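## Task

Take the asset tag from the dispenser and put it on the centre of the red box's flat bottom face. It must lie flat with no raised parts and be aligned with any edges. Then set the red box on the bench upright in its normal orientation, and never let it fall.

## Robot and tools

Robot: two arms, left_arm and right_arm, each with a two-finger parallel gripper. In the scene frame the origin sits at table-top height, midway between the nominal bases. +z is up, +x points out over the table, and left_arm is on the +y side. Image left and right do not match arm names. The real bases are at left_arm (-0.038, +0.368, 0) and right_arm (-0.025, -0.268, 0) m, each turned very slightly about z. A two-camera stand is fixed behind the arms.

Frames: every hand position, orientation, Hand target and offset for an arm is expressed in that arm's own base frame. Fixed cameras and the table use the scene frame. A gripper's fingers point along its +z axis and open and close along its y axis. end_effector_position is the point between the pads, roughly 1 cm short of the fingertips.

Row layout, shared by execute_actions and move: one flat list of 14 numbers, each between -1 and 1. The first 7 are left_arm: dx, dy, dz, rx, ry, rz, opening. The last 7 are the same for right_arm. Always send all 14, even if only one arm should move. dx to rz are an offset, not a pose. They are measured from that arm's Hand target as it was when the action or move began, along that arm's base axes. 1.0 equals 0.6 m for dx, dy, dz and 180 degrees for rotation. rx, ry, rz form a single rotation vector, turned about the Hand target's position. Sending the same offset twice moves the arm twice. Six zeros re-command the current Hand target. Opening is absolute, not an offset: +1 is fully open (0.094 m) and -1 is shut. A 0 is a real command, so to leave a gripper as it is, resend its present value.

execute_actions(actions, cameras): actions is a list of actions. Each action is up to 15 rows, one per 1/30 s step. Every row is counted from the action's start pose, not from the row before it. A short action keeps its last row until 15 steps are done. An empty list returns the state and all camera images. cameras picks images by name, or ["all"].

move(target, speed, blend, opening_speed, grip_force, blocking, cameras): drives each gripper in a straight line toward one row, or through a list of up to 15 rows. Every row in the list is counted from the same starting Hand targets. speed is in m/s, from 0.002 to 2.9, default 0.25. It can be one value or one per target. Turn rate is limited to twice that value, in rad/s. blend is a corner radius in metres, and 0 means stop at each point. opening_speed is the rate of gripper change on the -1..1 scale per second, at least 0.2. Use it slowly for fragile items. grip_force is the per-pad force limit in N, 10 to 50. It stays set until changed, and lower values close slowly. blocking=false returns after about 0.5 s while motion continues. Moves last at most 10 s and do not avoid obstacles or the other arm. The result adds a "move:" line such as done, off_target, moving, held or fault, plus limits flags (paced = pose clipped, held = steps withheld). done means within 10 mm and 2 degrees. Neither done nor off_target tells you whether there is contact.

wait(seconds 0-10) lets the scene run. stop brakes a running move. zoom_image(camera, region [x0,y0,x1,y1] in pixels, at most 504 square) enlarges part of the latest image from one of cam_head_left, cam_head_right, cam_high, cam_low, cam_left_wrist or cam_right_wrist, all 672x504. read_manual gives licence texts only. finished_scene(scene) ends the scene permanently and the next scene begins. The goal must hold without the robot touching anything.

Reading results: Hand target is the last commanded pose after clipping, and the next offsets start from it. The gripper can rest a few cm short because of friction or load. The next command, even all zeros, asks for that pose again. If it still falls short, send the gap as an offset. Each step, commanded orientation is clipped to within 40 degrees of the measured one. grip_measured uses the opening scale. Empty, it reads slightly too wide. When squeezing a hard part it reads a little narrower than the part. The gripper holds whatever value you command, so there is no visible stop at contact. To release, command well above the reading. Joint velocities "within noise" means the arm is still. Joint torques include gravity, and joints 1-3 wrap at ±28 N m.

Avoid the following. Do not drop the object, and do not release it while it is moving. Do not slam or push hard, especially on fixed or heavy things. Grippers, housings or wrist cameras must never touch each other, and one gripper must not close on the other's fingers. Do not leave anything off the table. Do not route a path close past an arm's own base. Do not hold loads or stay stretched out longer than needed, because motors heat. At 75 °C a MOTOR HOT line appears. At 90 °C that arm folds and goes idle. A faster move or a target set farther past a contact presses harder. To end a push, command the target back past the gripper. Loose objects may sometimes get a brief push from the environment.

Each tool is called after "Call:" as name(argument=value, ...), one argument or row to a line, values as JSON.

## Session

Call:
execute_actions(
  actions=[],
)

Scene clock: 0.00 s.
left_arm: end_effector_position=(+0.3601, -0.1549, +0.1524) grip_measured=+1.000 end_effector_quat_wxyz=(+0.356, -0.090, +0.930, -0.012) | right_arm: end_effector_position=(+0.3249, +0.1238, +0.1961) grip_measured=+1.000 end_effector_quat_wxyz=(+0.444, +0.091, +0.890, +0.055)
Joint positions: left_arm=[-0.599 1.496 1.107 -0.568 -0.422 -0.657 0.094] | right_arm=[0.584 1.152 0.877 -0.451 0.441 0.587 0.094]
Joint velocities: within noise
Joint torques (N m): no reading
Heat: left arm: 32 °C; right arm: 29 °C.
Hand target: left_arm +0.3646, -0.1556, +0.1648; +0.372, -0.095, +0.923, -0.018 | right_arm +0.3273, +0.1237, +0.2065; +0.456, +0.095, +0.883, +0.060
Tool commands: left_gripper/opening=+1.0 right_gripper/opening=+1.0

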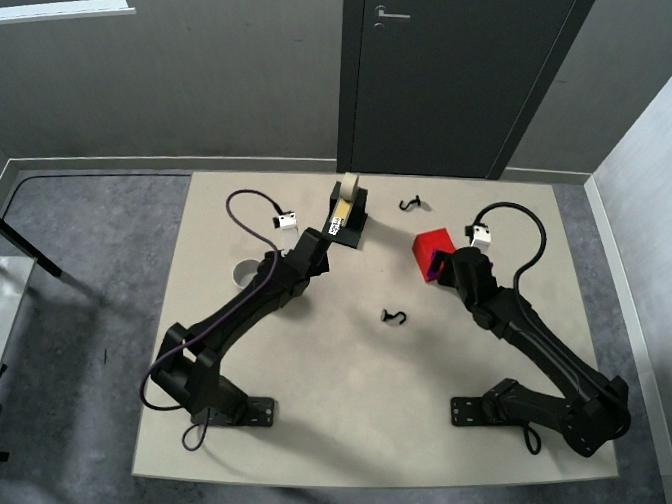

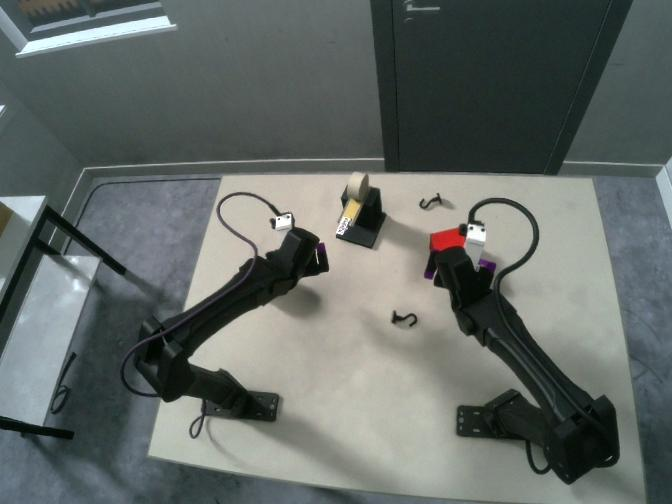

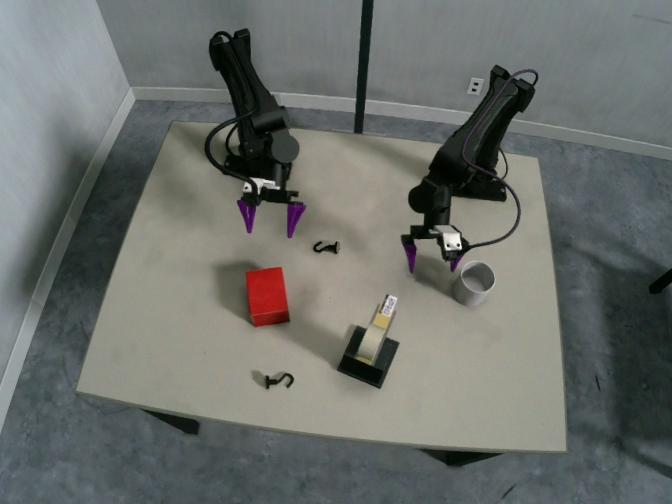

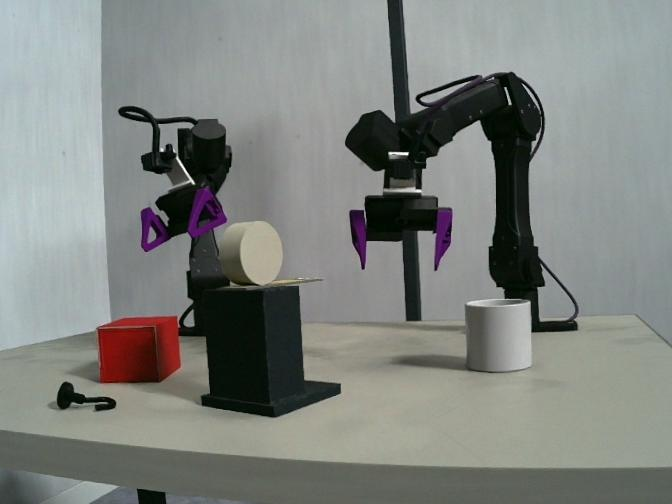

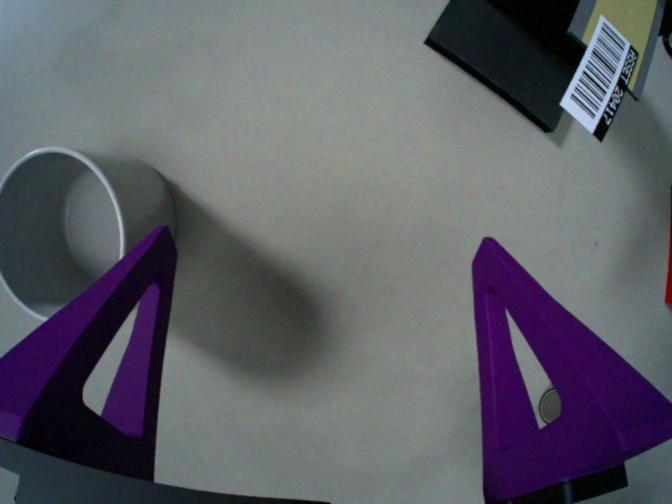

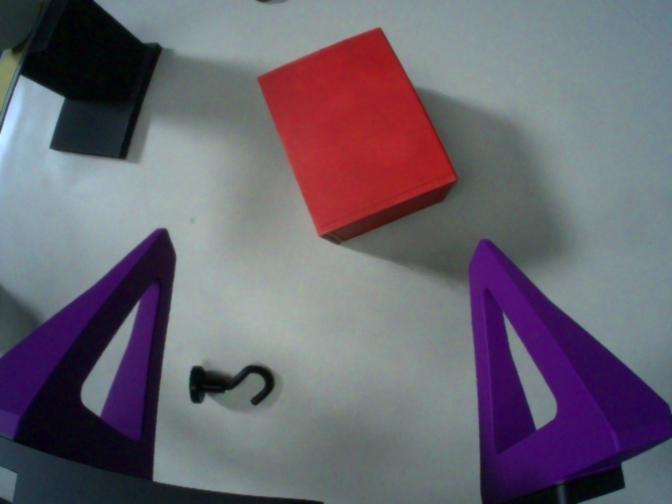

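Call:
zoom_image(
  camera="cam_low",
  region=[60, 200, 360, 425],
)

Call:
zoom_image(
  camera="cam_high",
  region=[220, 250, 440, 415],
)

Call:
zoom_image(
  camera="cam_right_wrist",
  region=[220, 0, 500, 260],
)

Call:
zoom_image(
  camera="cam_left_wrist",
  region=[420, 0, 672, 170],
)

Scaled by 1.680.

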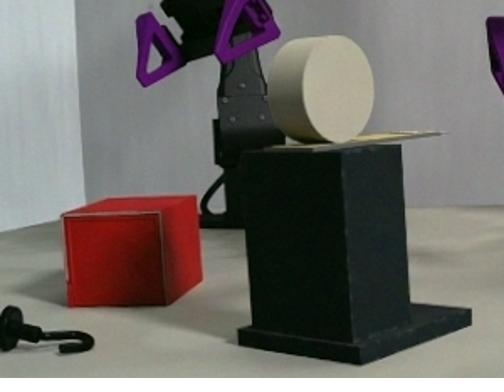

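Scaled by 2.291.

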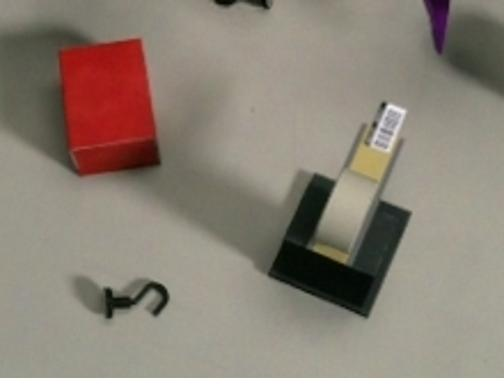

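Scaled by 1.800 from the camera's 672x504 image, which has a finer 960x720 frame.

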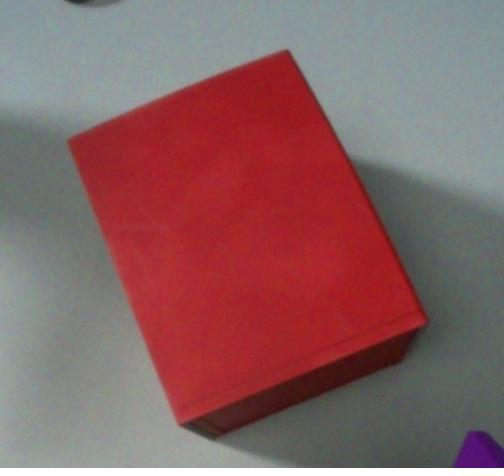

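Scaled by 2.000 from the camera's 672x504 image, which has a finer 960x720 frame.

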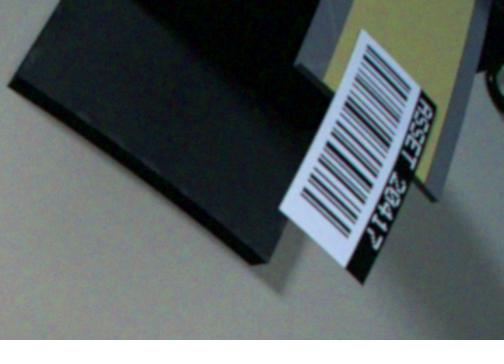

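Call:
move(
  target=[0.033, -0.167, 0.2, 0, 0, 0, 1, 0.355, 0, 0.056, -0.0398, 0.302, 0.0629, 1],
  cameras=["cam_left_wrist", "cam_right_wrist", "cam_low"],
)

Scene clock: 91.97 s.
left_arm: end_effector_position=(+0.3789, -0.2534, +0.2757) grip_measured=+1.000 end_effector_quat_wxyz=(+0.359, -0.088, +0.929, -0.017) | right_arm: end_effector_position=(+0.5323, +0.1223, +0.2342) grip_measured=+1.000 end_effector_quat_wxyz=(+0.262, +0.003, +0.963, +0.058)
Joint positions: left_arm=[-0.79 1.868 2.03 -1.189 -0.522 -0.83 0.094] | right_arm=[0.226 2.416 2.836 -1.447 0.005 0.23 0.094]
Joint torques (N m): left_arm=[-0.28 -5.85 8.81 1.13 -0.44 -0.06] | right_arm=[-0.18 -10.74 7.35 1.19 -0.09 -0.07]
Heat: left arm: 37 °C; right arm: 34 °C.
Hand target: left_arm +0.3844, -0.2559, +0.2851; +0.373, -0.095, +0.923, -0.018 | right_arm +0.5403, +0.1237, +0.2402; +0.000, +0.000, +1.000, +0.000
Off the commanded pose: left_arm 0.011 m, 2 deg | right_arm 0.010 m, 31 deg.
elbow stopped short (right arm): the move would have taken joint 3 (elbow) straighter than the controller allows.
move: off_target (left_arm, right_arm)
Images, in order (width x height): cam_low 672x504, cam_left_wrist 672x504, cam_right_wrist 672x504.

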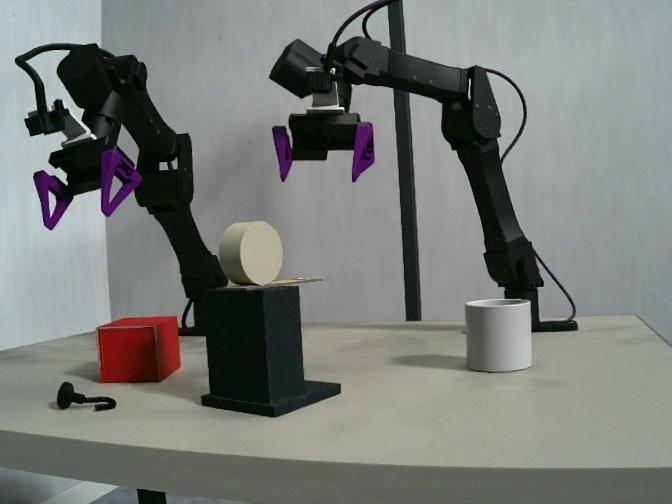

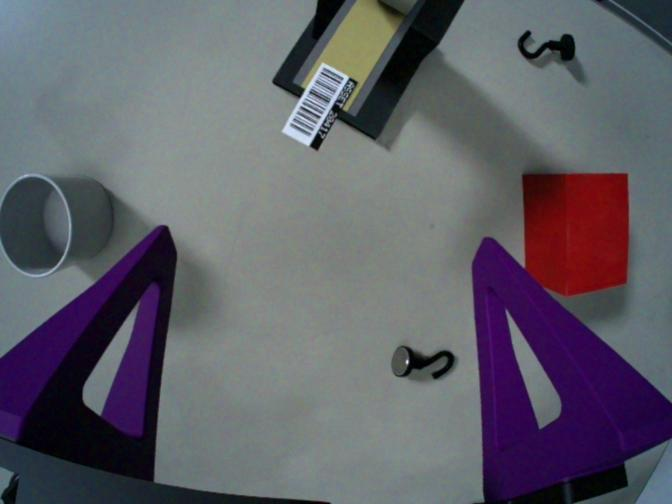

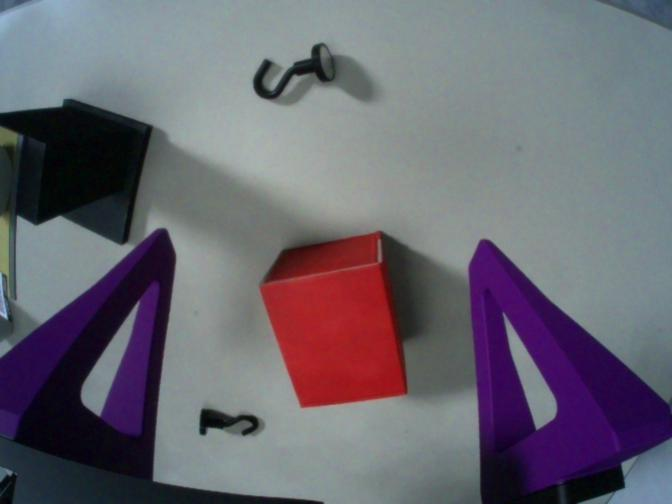

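Call:
zoom_image(
  camera="cam_right_wrist",
  region=[230, 210, 430, 420],
)

Call:
zoom_image(
  camera="cam_left_wrist",
  region=[500, 150, 660, 310],
)

Call:
zoom_image(
  camera="cam_left_wrist",
  region=[260, 0, 480, 170],
)

Call:
zoom_image(
  camera="cam_low",
  region=[80, 300, 200, 400],
)

Scaled by 2.400 from the camera's 672x504 image, which has a finer 960x720 frame.

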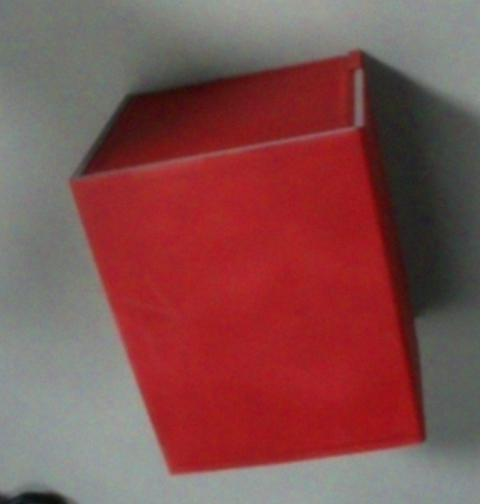

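Scaled by 3.150 from the camera's 672x504 image, which has a finer 960x720 frame.

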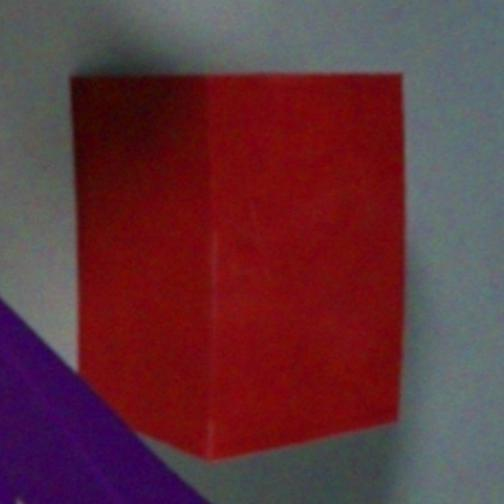

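Scaled by 2.291 from the camera's 672x504 image, which has a finer 960x720 frame.

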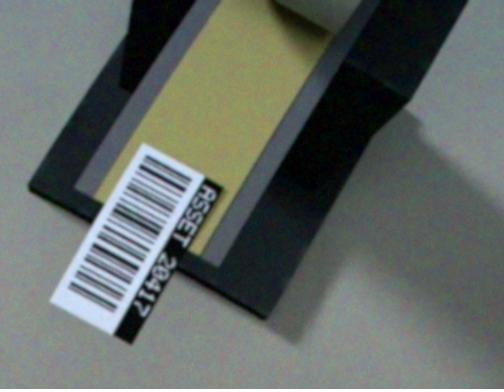

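Scaled by 4.200.

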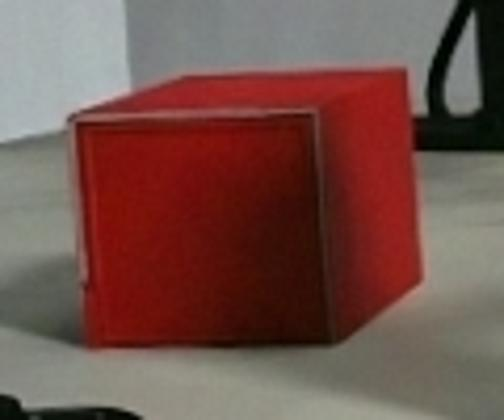

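Call:
execute_actions(
  actions=[],
)

Call:
zoom_image(
  camera="cam_head_left",
  region=[300, 160, 480, 300],
)

Call:
zoom_image(
  camera="cam_head_right",
  region=[320, 160, 500, 300],
)

Scene clock: 101.33 s.
left_arm: end_effector_position=(+0.3789, -0.2533, +0.2756) grip_measured=+1.000 end_effector_quat_wxyz=(+0.359, -0.088, +0.929, -0.017) | right_arm: end_effector_position=(+0.5324, +0.1223, +0.2342) grip_measured=+1.000 end_effector_quat_wxyz=(+0.262, +0.003, +0.963, +0.058)
Joint positions: left_arm=[-0.79 1.868 2.03 -1.189 -0.522 -0.831 0.094] | right_arm=[0.226 2.416 2.836 -1.447 0.005 0.23 0.094]
Joint velocities: within noise
Joint torques (N m): left_arm=[-0.29 -5.87 8.81 1.14 -0.43 -0.09] | right_arm=[-0.17 -10.74 7.36 1.19 -0.08 -0.09]
Heat: left arm: 37 °C; right arm: 33 °C.
Hand target: left_arm +0.3844, -0.2559, +0.2851; +0.373, -0.095, +0.923, -0.018 | right_arm +0.5403, +0.1237, +0.2402; +0.000, +0.000, +1.000, +0.000
Tool commands: left_gripper/opening=+1.0 right_gripper/opening=+1.0
Off the commanded pose: left_arm 0.011 m, 2 deg | right_arm 0.010 m, 31 deg.

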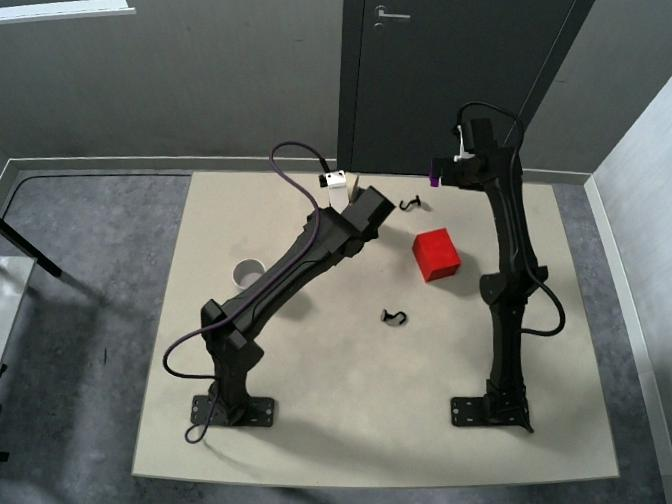

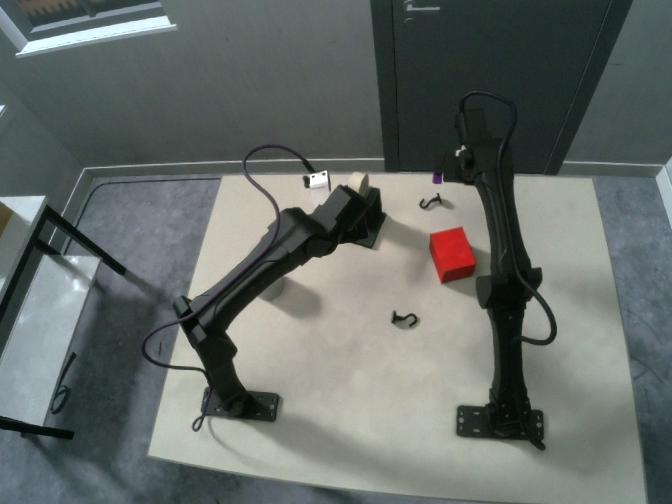

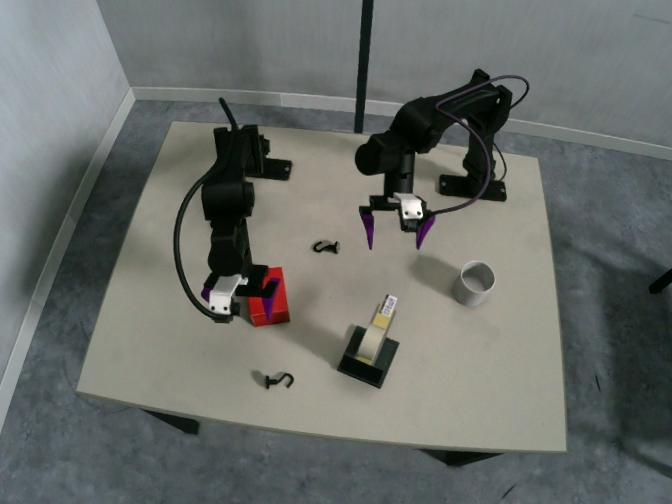

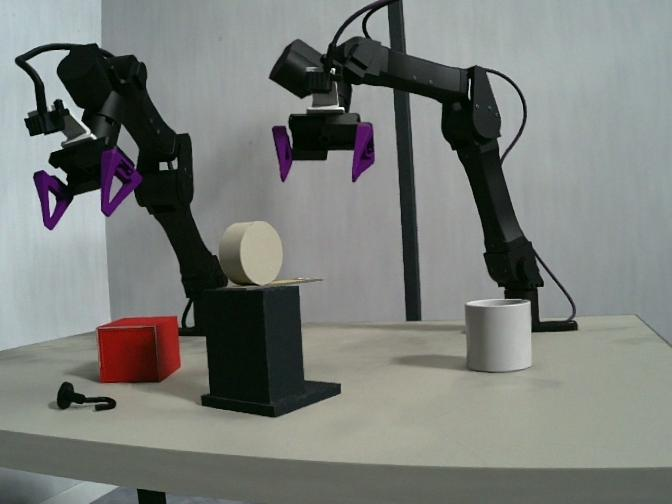

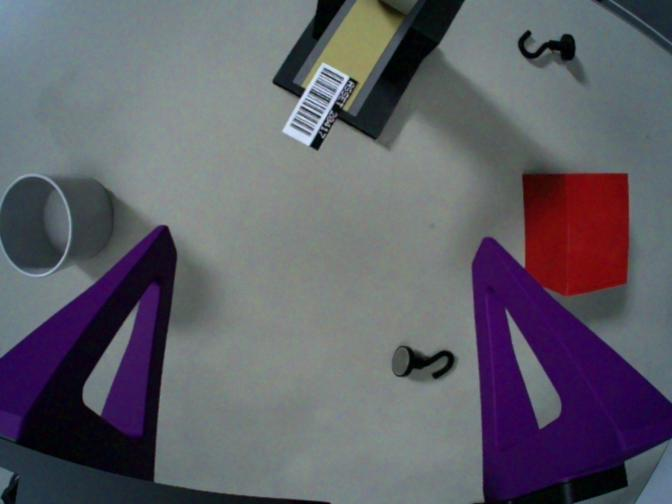

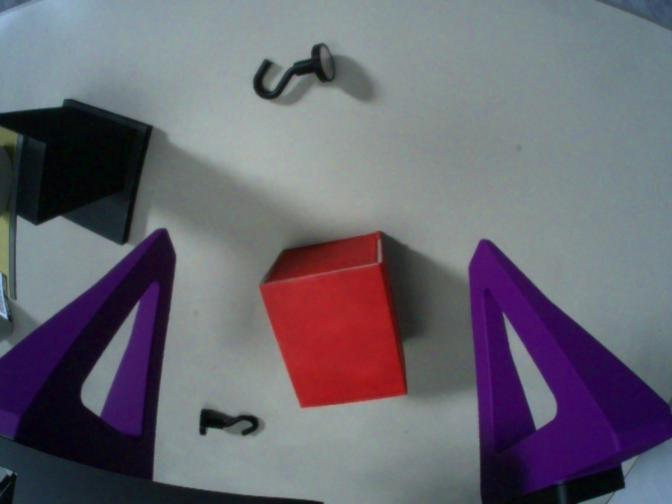

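Scaled by 2.800.

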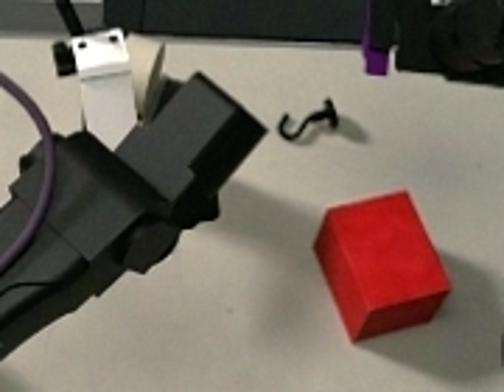

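Scaled by 2.800.

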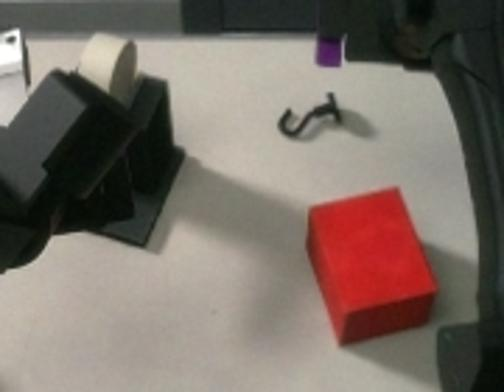

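Call:
move(
  target=[0, 0, 0, 0, 0, 0, 1, -0.442, 0.027, -0.117, 0, -0.389, 0, 1],
  cameras=["cam_right_wrist", "cam_low"],
  speed=0.3,
)

Call:
zoom_image(
  camera="cam_right_wrist",
  region=[200, 0, 480, 210],
)

Scene clock: 213.10 s.
left_arm: end_effector_position=(+0.3788, -0.2533, +0.2756) grip_measured=+1.000 end_effector_quat_wxyz=(+0.359, -0.088, +0.929, -0.016) | right_arm: end_effector_position=(+0.2753, +0.1417, +0.1724) grip_measured=+1.000 end_effector_quat_wxyz=(+0.571, +0.000, +0.821, +0.007)
Joint positions: left_arm=[-0.79 1.868 2.03 -1.189 -0.522 -0.831 0.094] | right_arm=[0.915 0.974 0.47 -0.035 0.828 0.426 0.094]
Joint torques (N m): left_arm=[-0.27 -5.86 8.75 1.15 -0.44 -0.07] | right_arm=[0.32 -1.32 4.97 1.46 0.32 -0.08]
Heat: left arm: 37 °C; right arm: 40 °C.
Hand target: left_arm +0.3844, -0.2559, +0.2850; +0.373, -0.095, +0.923, -0.018 | right_arm +0.2751, +0.1397, +0.1699; +0.574, +0.000, +0.819, +0.000
Off the commanded pose: left_arm 0.011 m, 2 deg | right_arm 0.003 m, 1 deg.
move: off_target (left_arm)
Images, in order (width x height): cam_low 672x504, cam_right_wrist 672x504.

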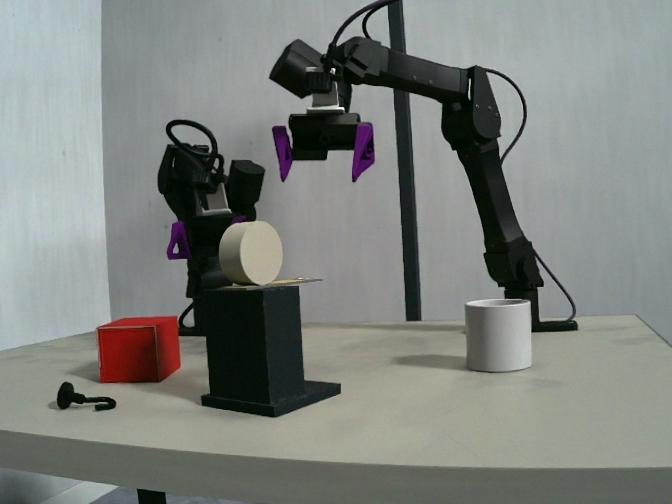

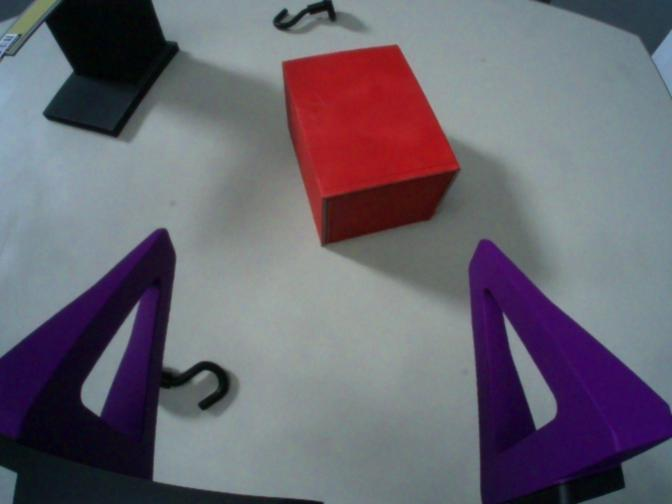

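Scaled by 1.800 from the camera's 672x504 image, which has a finer 960x720 frame.

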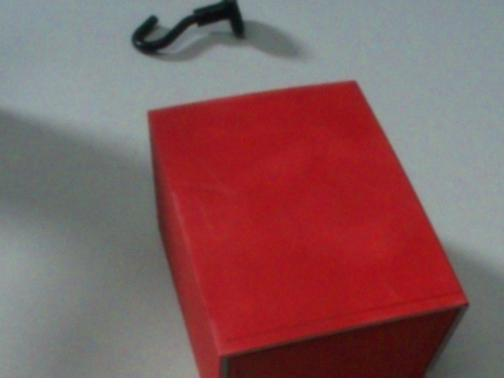

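Call:
zoom_image(
  camera="cam_right_wrist",
  region=[290, 140, 490, 260],
)

Call:
zoom_image(
  camera="cam_right_wrist",
  region=[300, 160, 400, 250],
)

Scaled by 2.520 from the camera's 672x504 image, which has a finer 960x720 frame.

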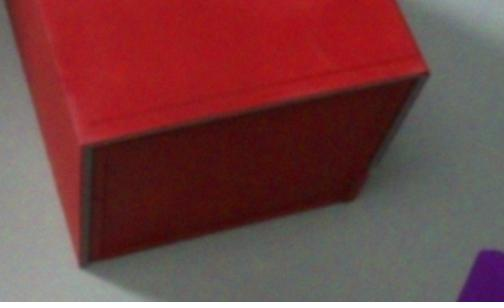

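Scaled by 5.040 from the camera's 672x504 image, which has a finer 960x720 frame.

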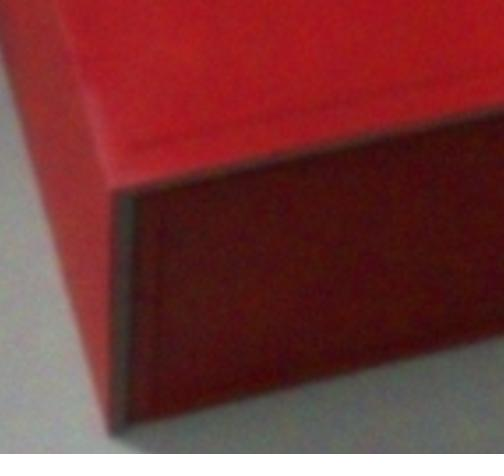

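Call:
move(
  target=[
    [-0.0907, 0.0765, -0.1417, 0.4999, -0.2593, -0.3037, 1, 0, 0, 0, 0, 0, 0, 1],
    [-0.0223, 0.0565, -0.2375, 0.4999, -0.2593, -0.3037, 1, 0, 0, 0, 0, 0, 0, 1],
  ],
  blend=[0.02, 0],
  speed=0.3,
  cameras=["cam_left_wrist", "cam_low", "cam_high", "cam_head_left"],
)

Scene clock: 290.73 s.
left_arm: end_effector_position=(+0.3645, -0.2167, +0.1320) grip_measured=+1.000 end_effector_quat_wxyz=(+0.554, +0.585, +0.422, +0.416) | right_arm: end_effector_position=(+0.2753, +0.1417, +0.1726) grip_measured=+1.000 end_effector_quat_wxyz=(+0.571, +0.000, +0.821, +0.007)
Joint positions: left_arm=[-0.707 1.816 0.403 1.37 -0.403 1.572 0.094] | right_arm=[0.915 0.974 0.47 -0.034 0.828 0.426 0.094]
Joint torques (N m): left_arm=[0.42 -3.89 5.81 2.11 0.06 -0.02] | right_arm=[0.34 -1.31 4.94 1.47 0.33 -0.07]
Heat: left arm: 38 °C; right arm: 36 °C.
Hand target: left_arm +0.3711, -0.2219, +0.1425; +0.571, +0.571, +0.418, +0.417 | right_arm +0.2751, +0.1398, +0.1699; +0.574, +0.000, +0.819, +0.000
Off the commanded pose: left_arm 0.013 m, 3 deg | right_arm 0.003 m, 1 deg.
move: off_target (left_arm)
Images, in order (width x height): cam_head_left 672x504, cam_high 672x504, cam_low 672x504, cam_left_wrist 672x504.

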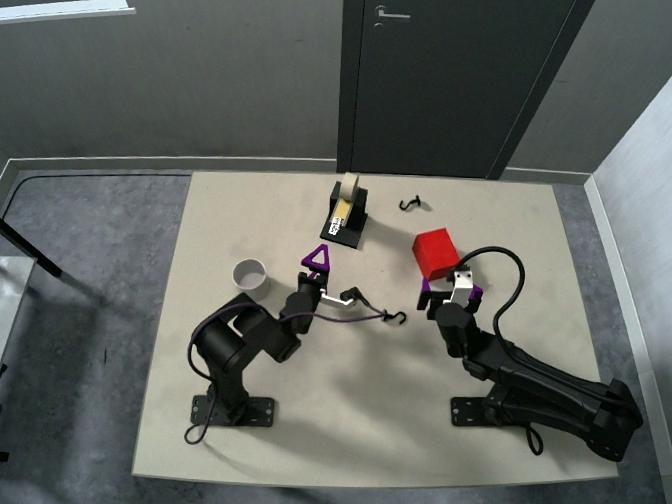

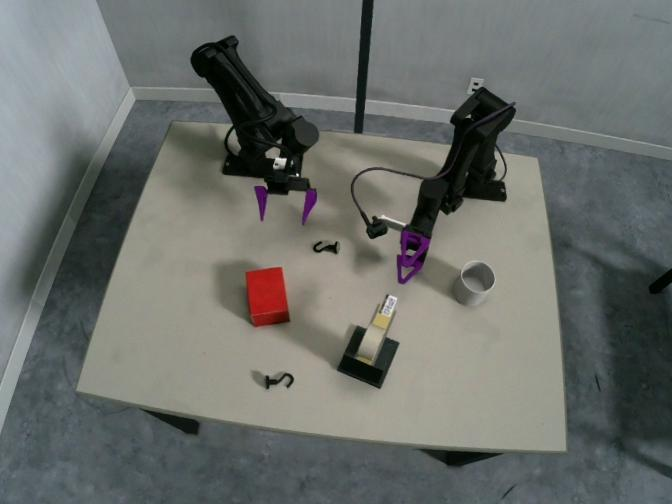

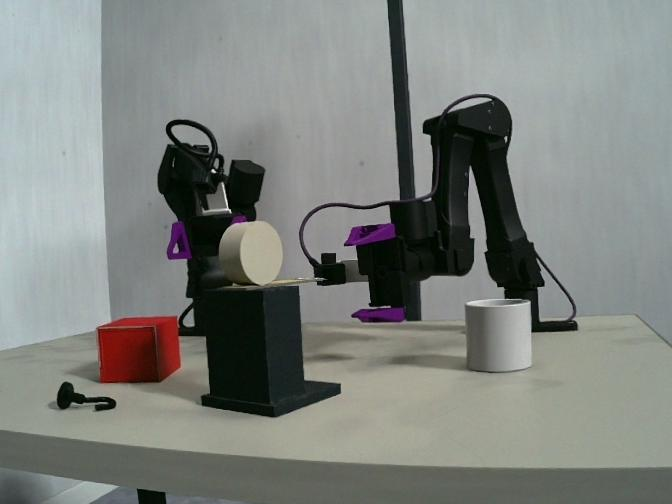

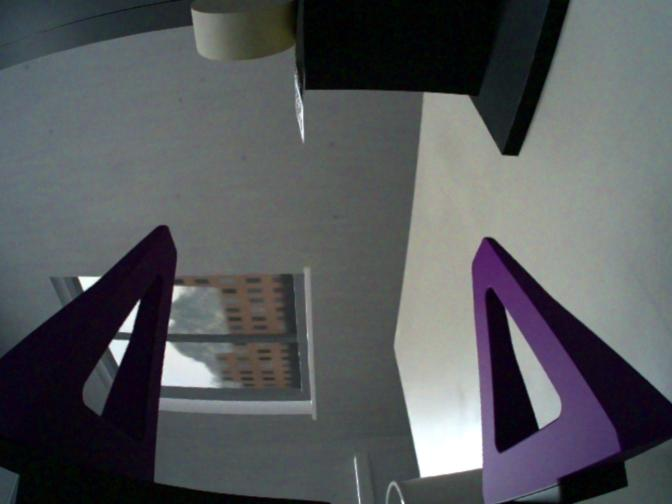

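Call:
zoom_image(
  camera="cam_left_wrist",
  region=[180, 0, 440, 195],
)

Call:
zoom_image(
  camera="cam_left_wrist",
  region=[270, 50, 350, 150],
)

Call:
zoom_image(
  camera="cam_low",
  region=[200, 200, 420, 340],
)

Scaled by 1.938 from the camera's 672x504 image, which has a finer 960x720 frame.

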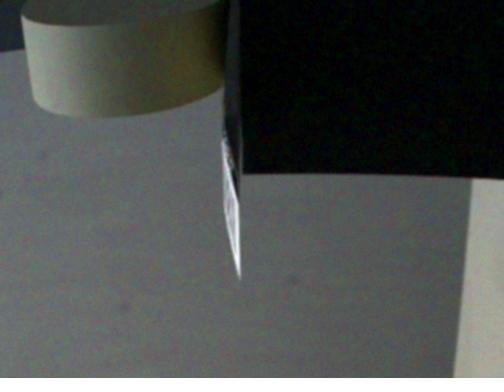

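Scaled by 5.040 from the camera's 672x504 image, which has a finer 960x720 frame.

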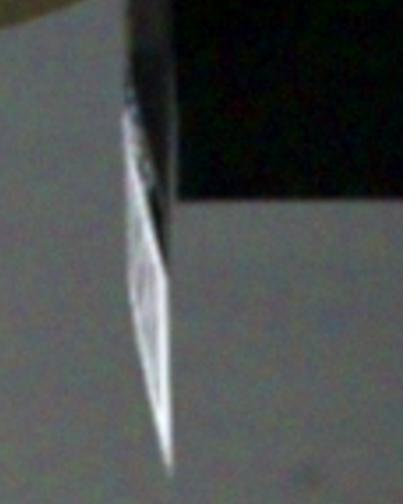

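Scaled by 2.291.

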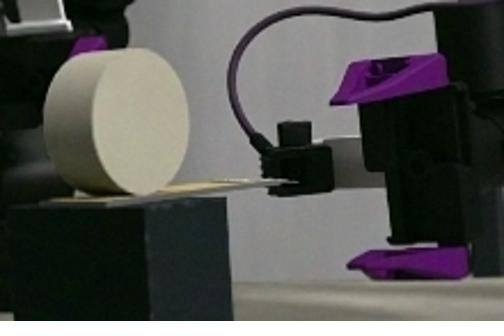

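Call:
move(
  target=[0.0770, -0.0302, 0.0133, -0.0181, -0.0369, 0, -0.5, 0, 0, 0, 0, 0, 0, 1],
  speed=0.1,
  cameras=["cam_left_wrist", "cam_low"],
)

Call:
zoom_image(
  camera="cam_left_wrist",
  region=[200, 0, 440, 250],
)

Scene clock: 320.10 s.
left_arm: end_effector_position=(+0.4118, -0.2364, +0.1423) grip_measured=-0.498 end_effector_quat_wxyz=(+0.596, +0.543, +0.401, +0.436) | right_arm: end_effector_position=(+0.2753, +0.1417, +0.1726) grip_measured=+1.000 end_effector_quat_wxyz=(+0.571, +0.000, +0.821, +0.007)
Joint positions: left_arm=[-0.654 2.04 0.605 1.532 -0.349 1.599 0.024] | right_arm=[0.915 0.974 0.47 -0.034 0.828 0.426 0.094]
Joint torques (N m): left_arm=[0.42 -5.07 5.63 2.09 0.07 -0.02] | right_arm=[0.36 -1.31 4.94 1.46 0.32 -0.08]
Heat: left arm: 38 °C; right arm: 37 °C.
Hand target: left_arm +0.4173, -0.2400, +0.1504; +0.610, +0.529, +0.395, +0.437 | right_arm +0.2751, +0.1398, +0.1699; +0.574, +0.000, +0.819, +0.000
Off the commanded pose: left_arm 0.010 m, 2 deg | right_arm 0.003 m, 1 deg.
move: done
Images, in order (width x height): cam_low 672x504, cam_left_wrist 672x504.

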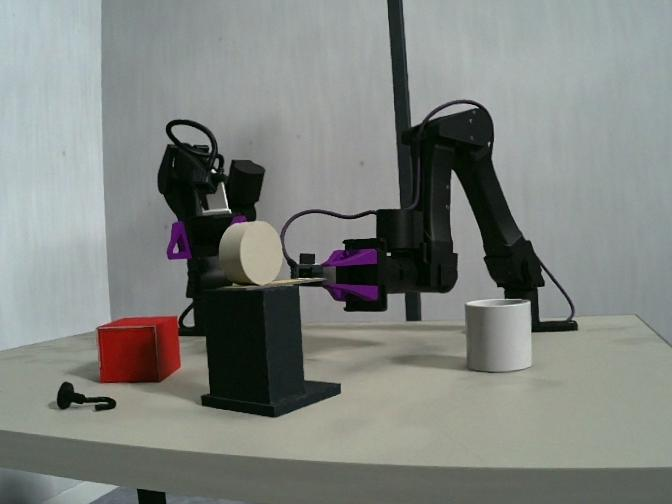

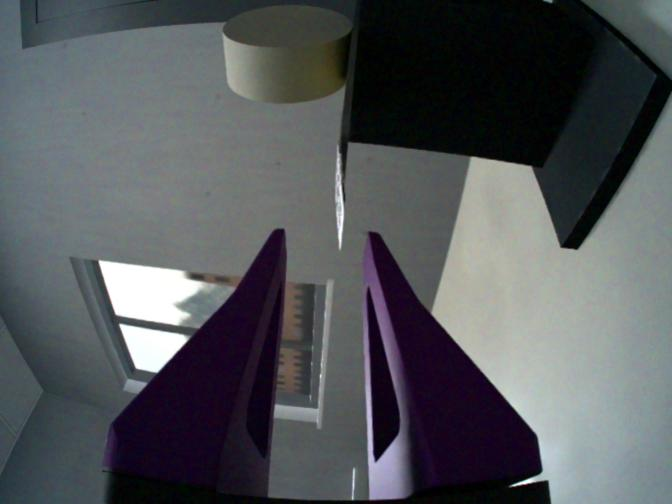

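Scaled by 2.016 from the camera's 672x504 image, which has a finer 960x720 frame.

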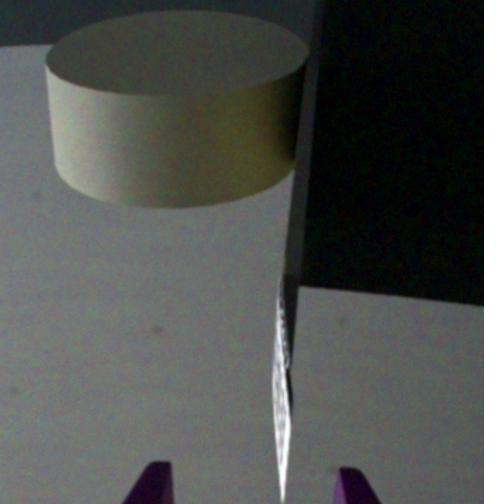

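Call:
move(
  target=[0.0300, -0.0075, -0.0038, 0, 0, 0, -0.5, 0, 0, 0, 0, 0, 0, 1],
  speed=0.05,
  cameras=["cam_left_wrist"],
)

Call:
zoom_image(
  camera="cam_left_wrist",
  region=[240, 100, 440, 300],
)

Scene clock: 330.17 s.
left_arm: end_effector_position=(+0.4295, -0.2411, +0.1448) grip_measured=-0.498 end_effector_quat_wxyz=(+0.602, +0.536, +0.398, +0.438) | right_arm: end_effector_position=(+0.2753, +0.1417, +0.1726) grip_measured=+1.000 end_effector_quat_wxyz=(+0.571, +0.000, +0.821, +0.007)
Joint positions: left_arm=[-0.631 2.083 0.68 1.518 -0.327 1.599 0.024] | right_arm=[0.915 0.974 0.47 -0.034 0.828 0.426 0.094]
Joint torques (N m): left_arm=[0.4 -5.42 5.75 1.87 0.09 -0.06] | right_arm=[0.38 -1.31 4.96 1.46 0.32 -0.07]
Heat: left arm: 40 °C; right arm: 37 °C.
Hand target: left_arm +0.4352, -0.2446, +0.1482; +0.610, +0.529, +0.395, +0.437 | right_arm +0.2751, +0.1398, +0.1699; +0.574, +0.000, +0.819, +0.000
Off the commanded pose: left_arm 0.007 m, 1 deg | right_arm 0.003 m, 1 deg.
move: done
Images, in order (width x height): cam_left_wrist 672x504.

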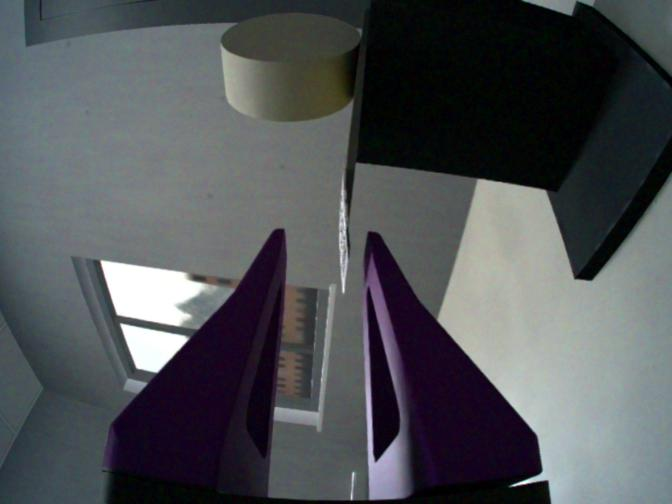

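Scaled by 2.520 from the camera's 672x504 image, which has a finer 960x720 frame.

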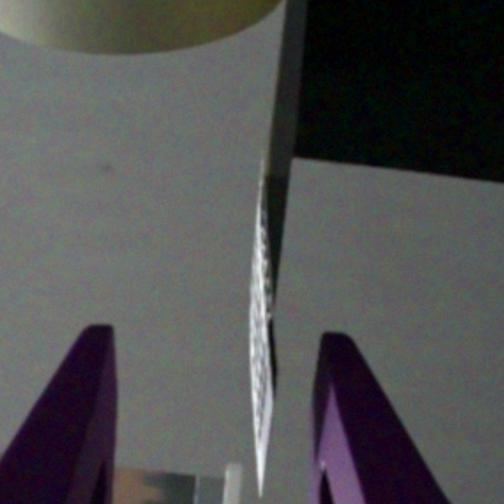

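Call:
move(
  target=[0.0, 0.0, -0.0090, 0, 0, 0, -0.5, 0, 0, 0, 0, 0, 0, 1],
  speed=0.05,
  cameras=["cam_left_wrist"],
)

Call:
zoom_image(
  camera="cam_left_wrist",
  region=[240, 100, 440, 300],
)

Scene clock: 338.43 s.
left_arm: end_effector_position=(+0.4298, -0.2415, +0.1349) grip_measured=-0.498 end_effector_quat_wxyz=(+0.596, +0.543, +0.400, +0.436) | right_arm: end_effector_position=(+0.2753, +0.1417, +0.1726) grip_measured=+1.000 end_effector_quat_wxyz=(+0.571, +0.000, +0.821, +0.007)
Joint positions: left_arm=[-0.631 2.106 0.68 1.521 -0.326 1.599 0.024] | right_arm=[0.915 0.974 0.47 -0.034 0.828 0.426 0.094]
Joint torques (N m): left_arm=[0.42 -5.52 5.67 2.07 0.09 -0.07] | right_arm=[0.35 -1.29 4.98 1.45 0.32 -0.08]
Heat: left arm: 39 °C; right arm: 37 °C.
Hand target: left_arm +0.4353, -0.2446, +0.1429; +0.610, +0.529, +0.395, +0.437 | right_arm +0.2751, +0.1398, +0.1699; +0.574, +0.000, +0.819, +0.000
Off the commanded pose: left_arm 0.010 m, 2 deg | right_arm 0.003 m, 1 deg.
move: done
Images, in order (width x height): cam_left_wrist 672x504.

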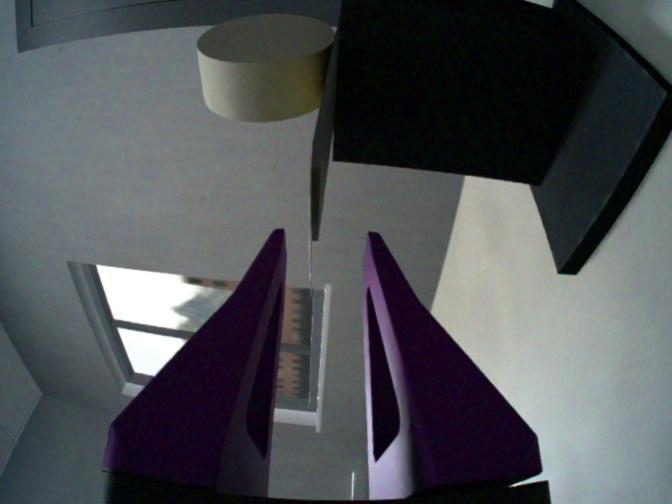

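Scaled by 2.520 from the camera's 672x504 image, which has a finer 960x720 frame.

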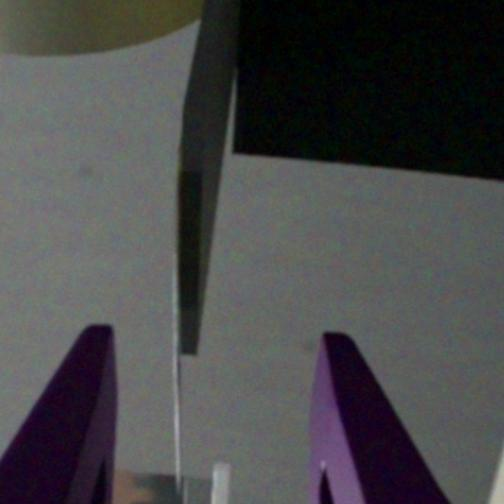

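Call:
move(
  target=[0.0, 0.0, 0.0075, 0, 0, 0, -0.5, 0, 0, 0, 0, 0, 0, 1],
  speed=0.03,
)

Scene clock: 348.47 s.
left_arm: end_effector_position=(+0.4298, -0.2414, +0.1350) grip_measured=-0.498 end_effector_quat_wxyz=(+0.596, +0.543, +0.400, +0.436) | right_arm: end_effector_position=(+0.2753, +0.1417, +0.1726) grip_measured=+1.000 end_effector_quat_wxyz=(+0.571, +0.000, +0.821, +0.007)
Joint positions: left_arm=[-0.631 2.106 0.68 1.521 -0.326 1.599 0.024] | right_arm=[0.915 0.974 0.47 -0.034 0.828 0.426 0.094]
Joint torques (N m): left_arm=[0.39 -6.93 5.59 1.92 0.08 -0.05] | right_arm=[0.35 -1.32 4.96 1.46 0.32 -0.07]
Heat: left arm: 39 °C; right arm: 37 °C.
Hand target: left_arm +0.4353, -0.2446, +0.1474; +0.610, +0.529, +0.395, +0.437 | right_arm +0.2751, +0.1398, +0.1699; +0.574, +0.000, +0.819, +0.000
Off the commanded pose: left_arm 0.014 m, 2 deg | right_arm 0.003 m, 1 deg.
move: off_target (left_arm)

Call:
move(
  target=[0.0, 0.0, 0.0035, 0, 0, 0, -0.5, 0, 0, 0, 0, 0, 0, 1],
  speed=0.03,
)

Scene clock: 350.73 s.
left_arm: end_effector_position=(+0.4300, -0.2415, +0.1333) grip_measured=-0.498 end_effector_quat_wxyz=(+0.593, +0.545, +0.401, +0.436) | right_arm: end_effector_position=(+0.2753, +0.1417, +0.1726) grip_measured=+1.000 end_effector_quat_wxyz=(+0.571, +0.000, +0.821, +0.007)
Joint positions: left_arm=[-0.631 2.106 0.68 1.514 -0.326 1.599 0.024] | right_arm=[0.915 0.974 0.47 -0.034 0.828 0.426 0.094]
Joint torques (N m): left_arm=[0.4 -7.61 5.59 1.91 0.06 -0.07] | right_arm=[0.34 -1.31 4.96 1.45 0.32 -0.07]
Heat: left arm: 39 °C; right arm: 37 °C.
Hand target: left_arm +0.4353, -0.2446, +0.1495; +0.610, +0.529, +0.395, +0.437 | right_arm +0.2751, +0.1398, +0.1699; +0.574, +0.000, +0.819, +0.000
Off the commanded pose: left_arm 0.017 m, 3 deg | right_arm 0.003 m, 1 deg.
move: off_target (left_arm)

Call:
move(
  target=[
    [0.0, 0.0, 0.0100, 0, 0, 0, -0.3, 0, 0, 0, 0, 0, 0, 1],
    [0.0, 0.0, -0.0042, 0, 0, 0, -0.3, 0, 0, 0, 0, 0, 0, 1],
  ],
  speed=0.05,
  cameras=["cam_left_wrist"],
)

Scene clock: 357.40 s.
left_arm: end_effector_position=(+0.4301, -0.2417, +0.1311) grip_measured=-0.303 end_effector_quat_wxyz=(+0.591, +0.549, +0.402, +0.435) | right_arm: end_effector_position=(+0.2753, +0.1417, +0.1726) grip_measured=+1.000 end_effector_quat_wxyz=(+0.571, +0.000, +0.821, +0.007)
Joint positions: left_arm=[-0.631 2.106 0.68 1.505 -0.326 1.599 0.033] | right_arm=[0.915 0.974 0.47 -0.034 0.828 0.426 0.094]
Joint torques (N m): left_arm=[0.43 -6.82 5.57 2.09 0.07 -0.06] | right_arm=[0.38 -1.28 4.97 1.46 0.32 -0.07]
Heat: left arm: 39 °C; right arm: 38 °C.
Hand target: left_arm +0.4352, -0.2446, +0.1469; +0.610, +0.529, +0.395, +0.437 | right_arm +0.2751, +0.1398, +0.1699; +0.574, +0.000, +0.819, +0.000
Off the commanded pose: left_arm 0.017 m, 3 deg | right_arm 0.003 m, 1 deg.
move: off_target (left_arm)
Images, in order (width x height): cam_left_wrist 672x504.

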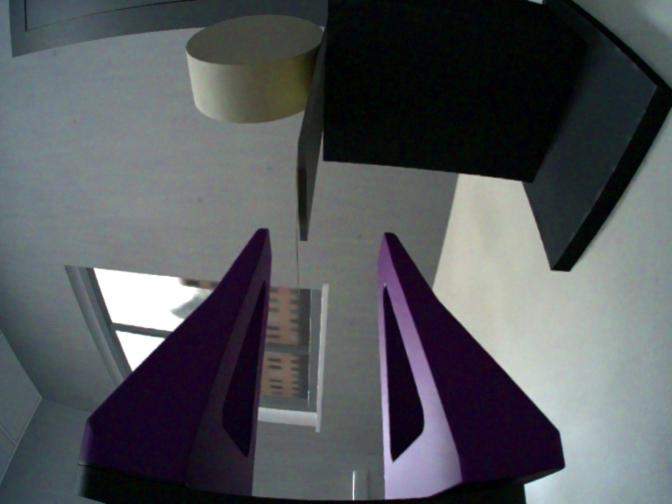

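Call:
move(
  target=[0.0, 0.0, 0.0140, 0, 0, 0, -0.3, 0, 0, 0, 0, 0, 0, 1],
  speed=0.05,
)

Scene clock: 361.73 s.
left_arm: end_effector_position=(+0.4303, -0.2419, +0.1277) grip_measured=-0.303 end_effector_quat_wxyz=(+0.586, +0.554, +0.403, +0.433) | right_arm: end_effector_position=(+0.2753, +0.1417, +0.1726) grip_measured=+1.000 end_effector_quat_wxyz=(+0.571, +0.000, +0.821, +0.007)
Joint positions: left_arm=[-0.631 2.106 0.68 1.491 -0.326 1.599 0.033] | right_arm=[0.915 0.974 0.47 -0.034 0.828 0.426 0.094]
Joint torques (N m): left_arm=[0.43 -9.54 5.45 1.91 0.08 -0.05] | right_arm=[0.34 -1.33 4.96 1.46 0.32 -0.08]
Heat: left arm: 40 °C; right arm: 38 °C.
Hand target: left_arm +0.4352, -0.2446, +0.1553; +0.610, +0.529, +0.395, +0.437 | right_arm +0.2751, +0.1398, +0.1699; +0.574, +0.000, +0.819, +0.000
Off the commanded pose: left_arm 0.028 m, 4 deg | right_arm 0.003 m, 1 deg.
move: off_target (left_arm)

Call:
move(
  target=[0.0, 0.0, 0.0080, 0, 0, 0, -0.3, 0, 0, 0, 0, 0, 0, 1],
  speed=0.05,
)

Scene clock: 369.27 s.
left_arm: end_effector_position=(+0.4304, -0.2420, +0.1283) grip_measured=-0.303 end_effector_quat_wxyz=(+0.583, +0.556, +0.404, +0.432) | right_arm: end_effector_position=(+0.2753, +0.1417, +0.1726) grip_measured=+1.000 end_effector_quat_wxyz=(+0.571, +0.000, +0.821, +0.007)
Joint positions: left_arm=[-0.631 2.095 0.68 1.472 -0.326 1.599 0.033] | right_arm=[0.915 0.974 0.47 -0.034 0.828 0.426 0.094]
Joint torques (N m): left_arm=[0.42 -10.25 5.55 1.89 0.08 -0.05] | right_arm=[0.34 -1.29 4.97 1.46 0.32 -0.08]
Heat: left arm: 40 °C; right arm: 38 °C.
Hand target: left_arm +0.4352, -0.2446, +0.1602; +0.610, +0.529, +0.395, +0.437 | right_arm +0.2751, +0.1398, +0.1699; +0.574, +0.000, +0.819, +0.000
Off the commanded pose: left_arm 0.032 m, 5 deg | right_arm 0.003 m, 1 deg.
move: off_target (left_arm)


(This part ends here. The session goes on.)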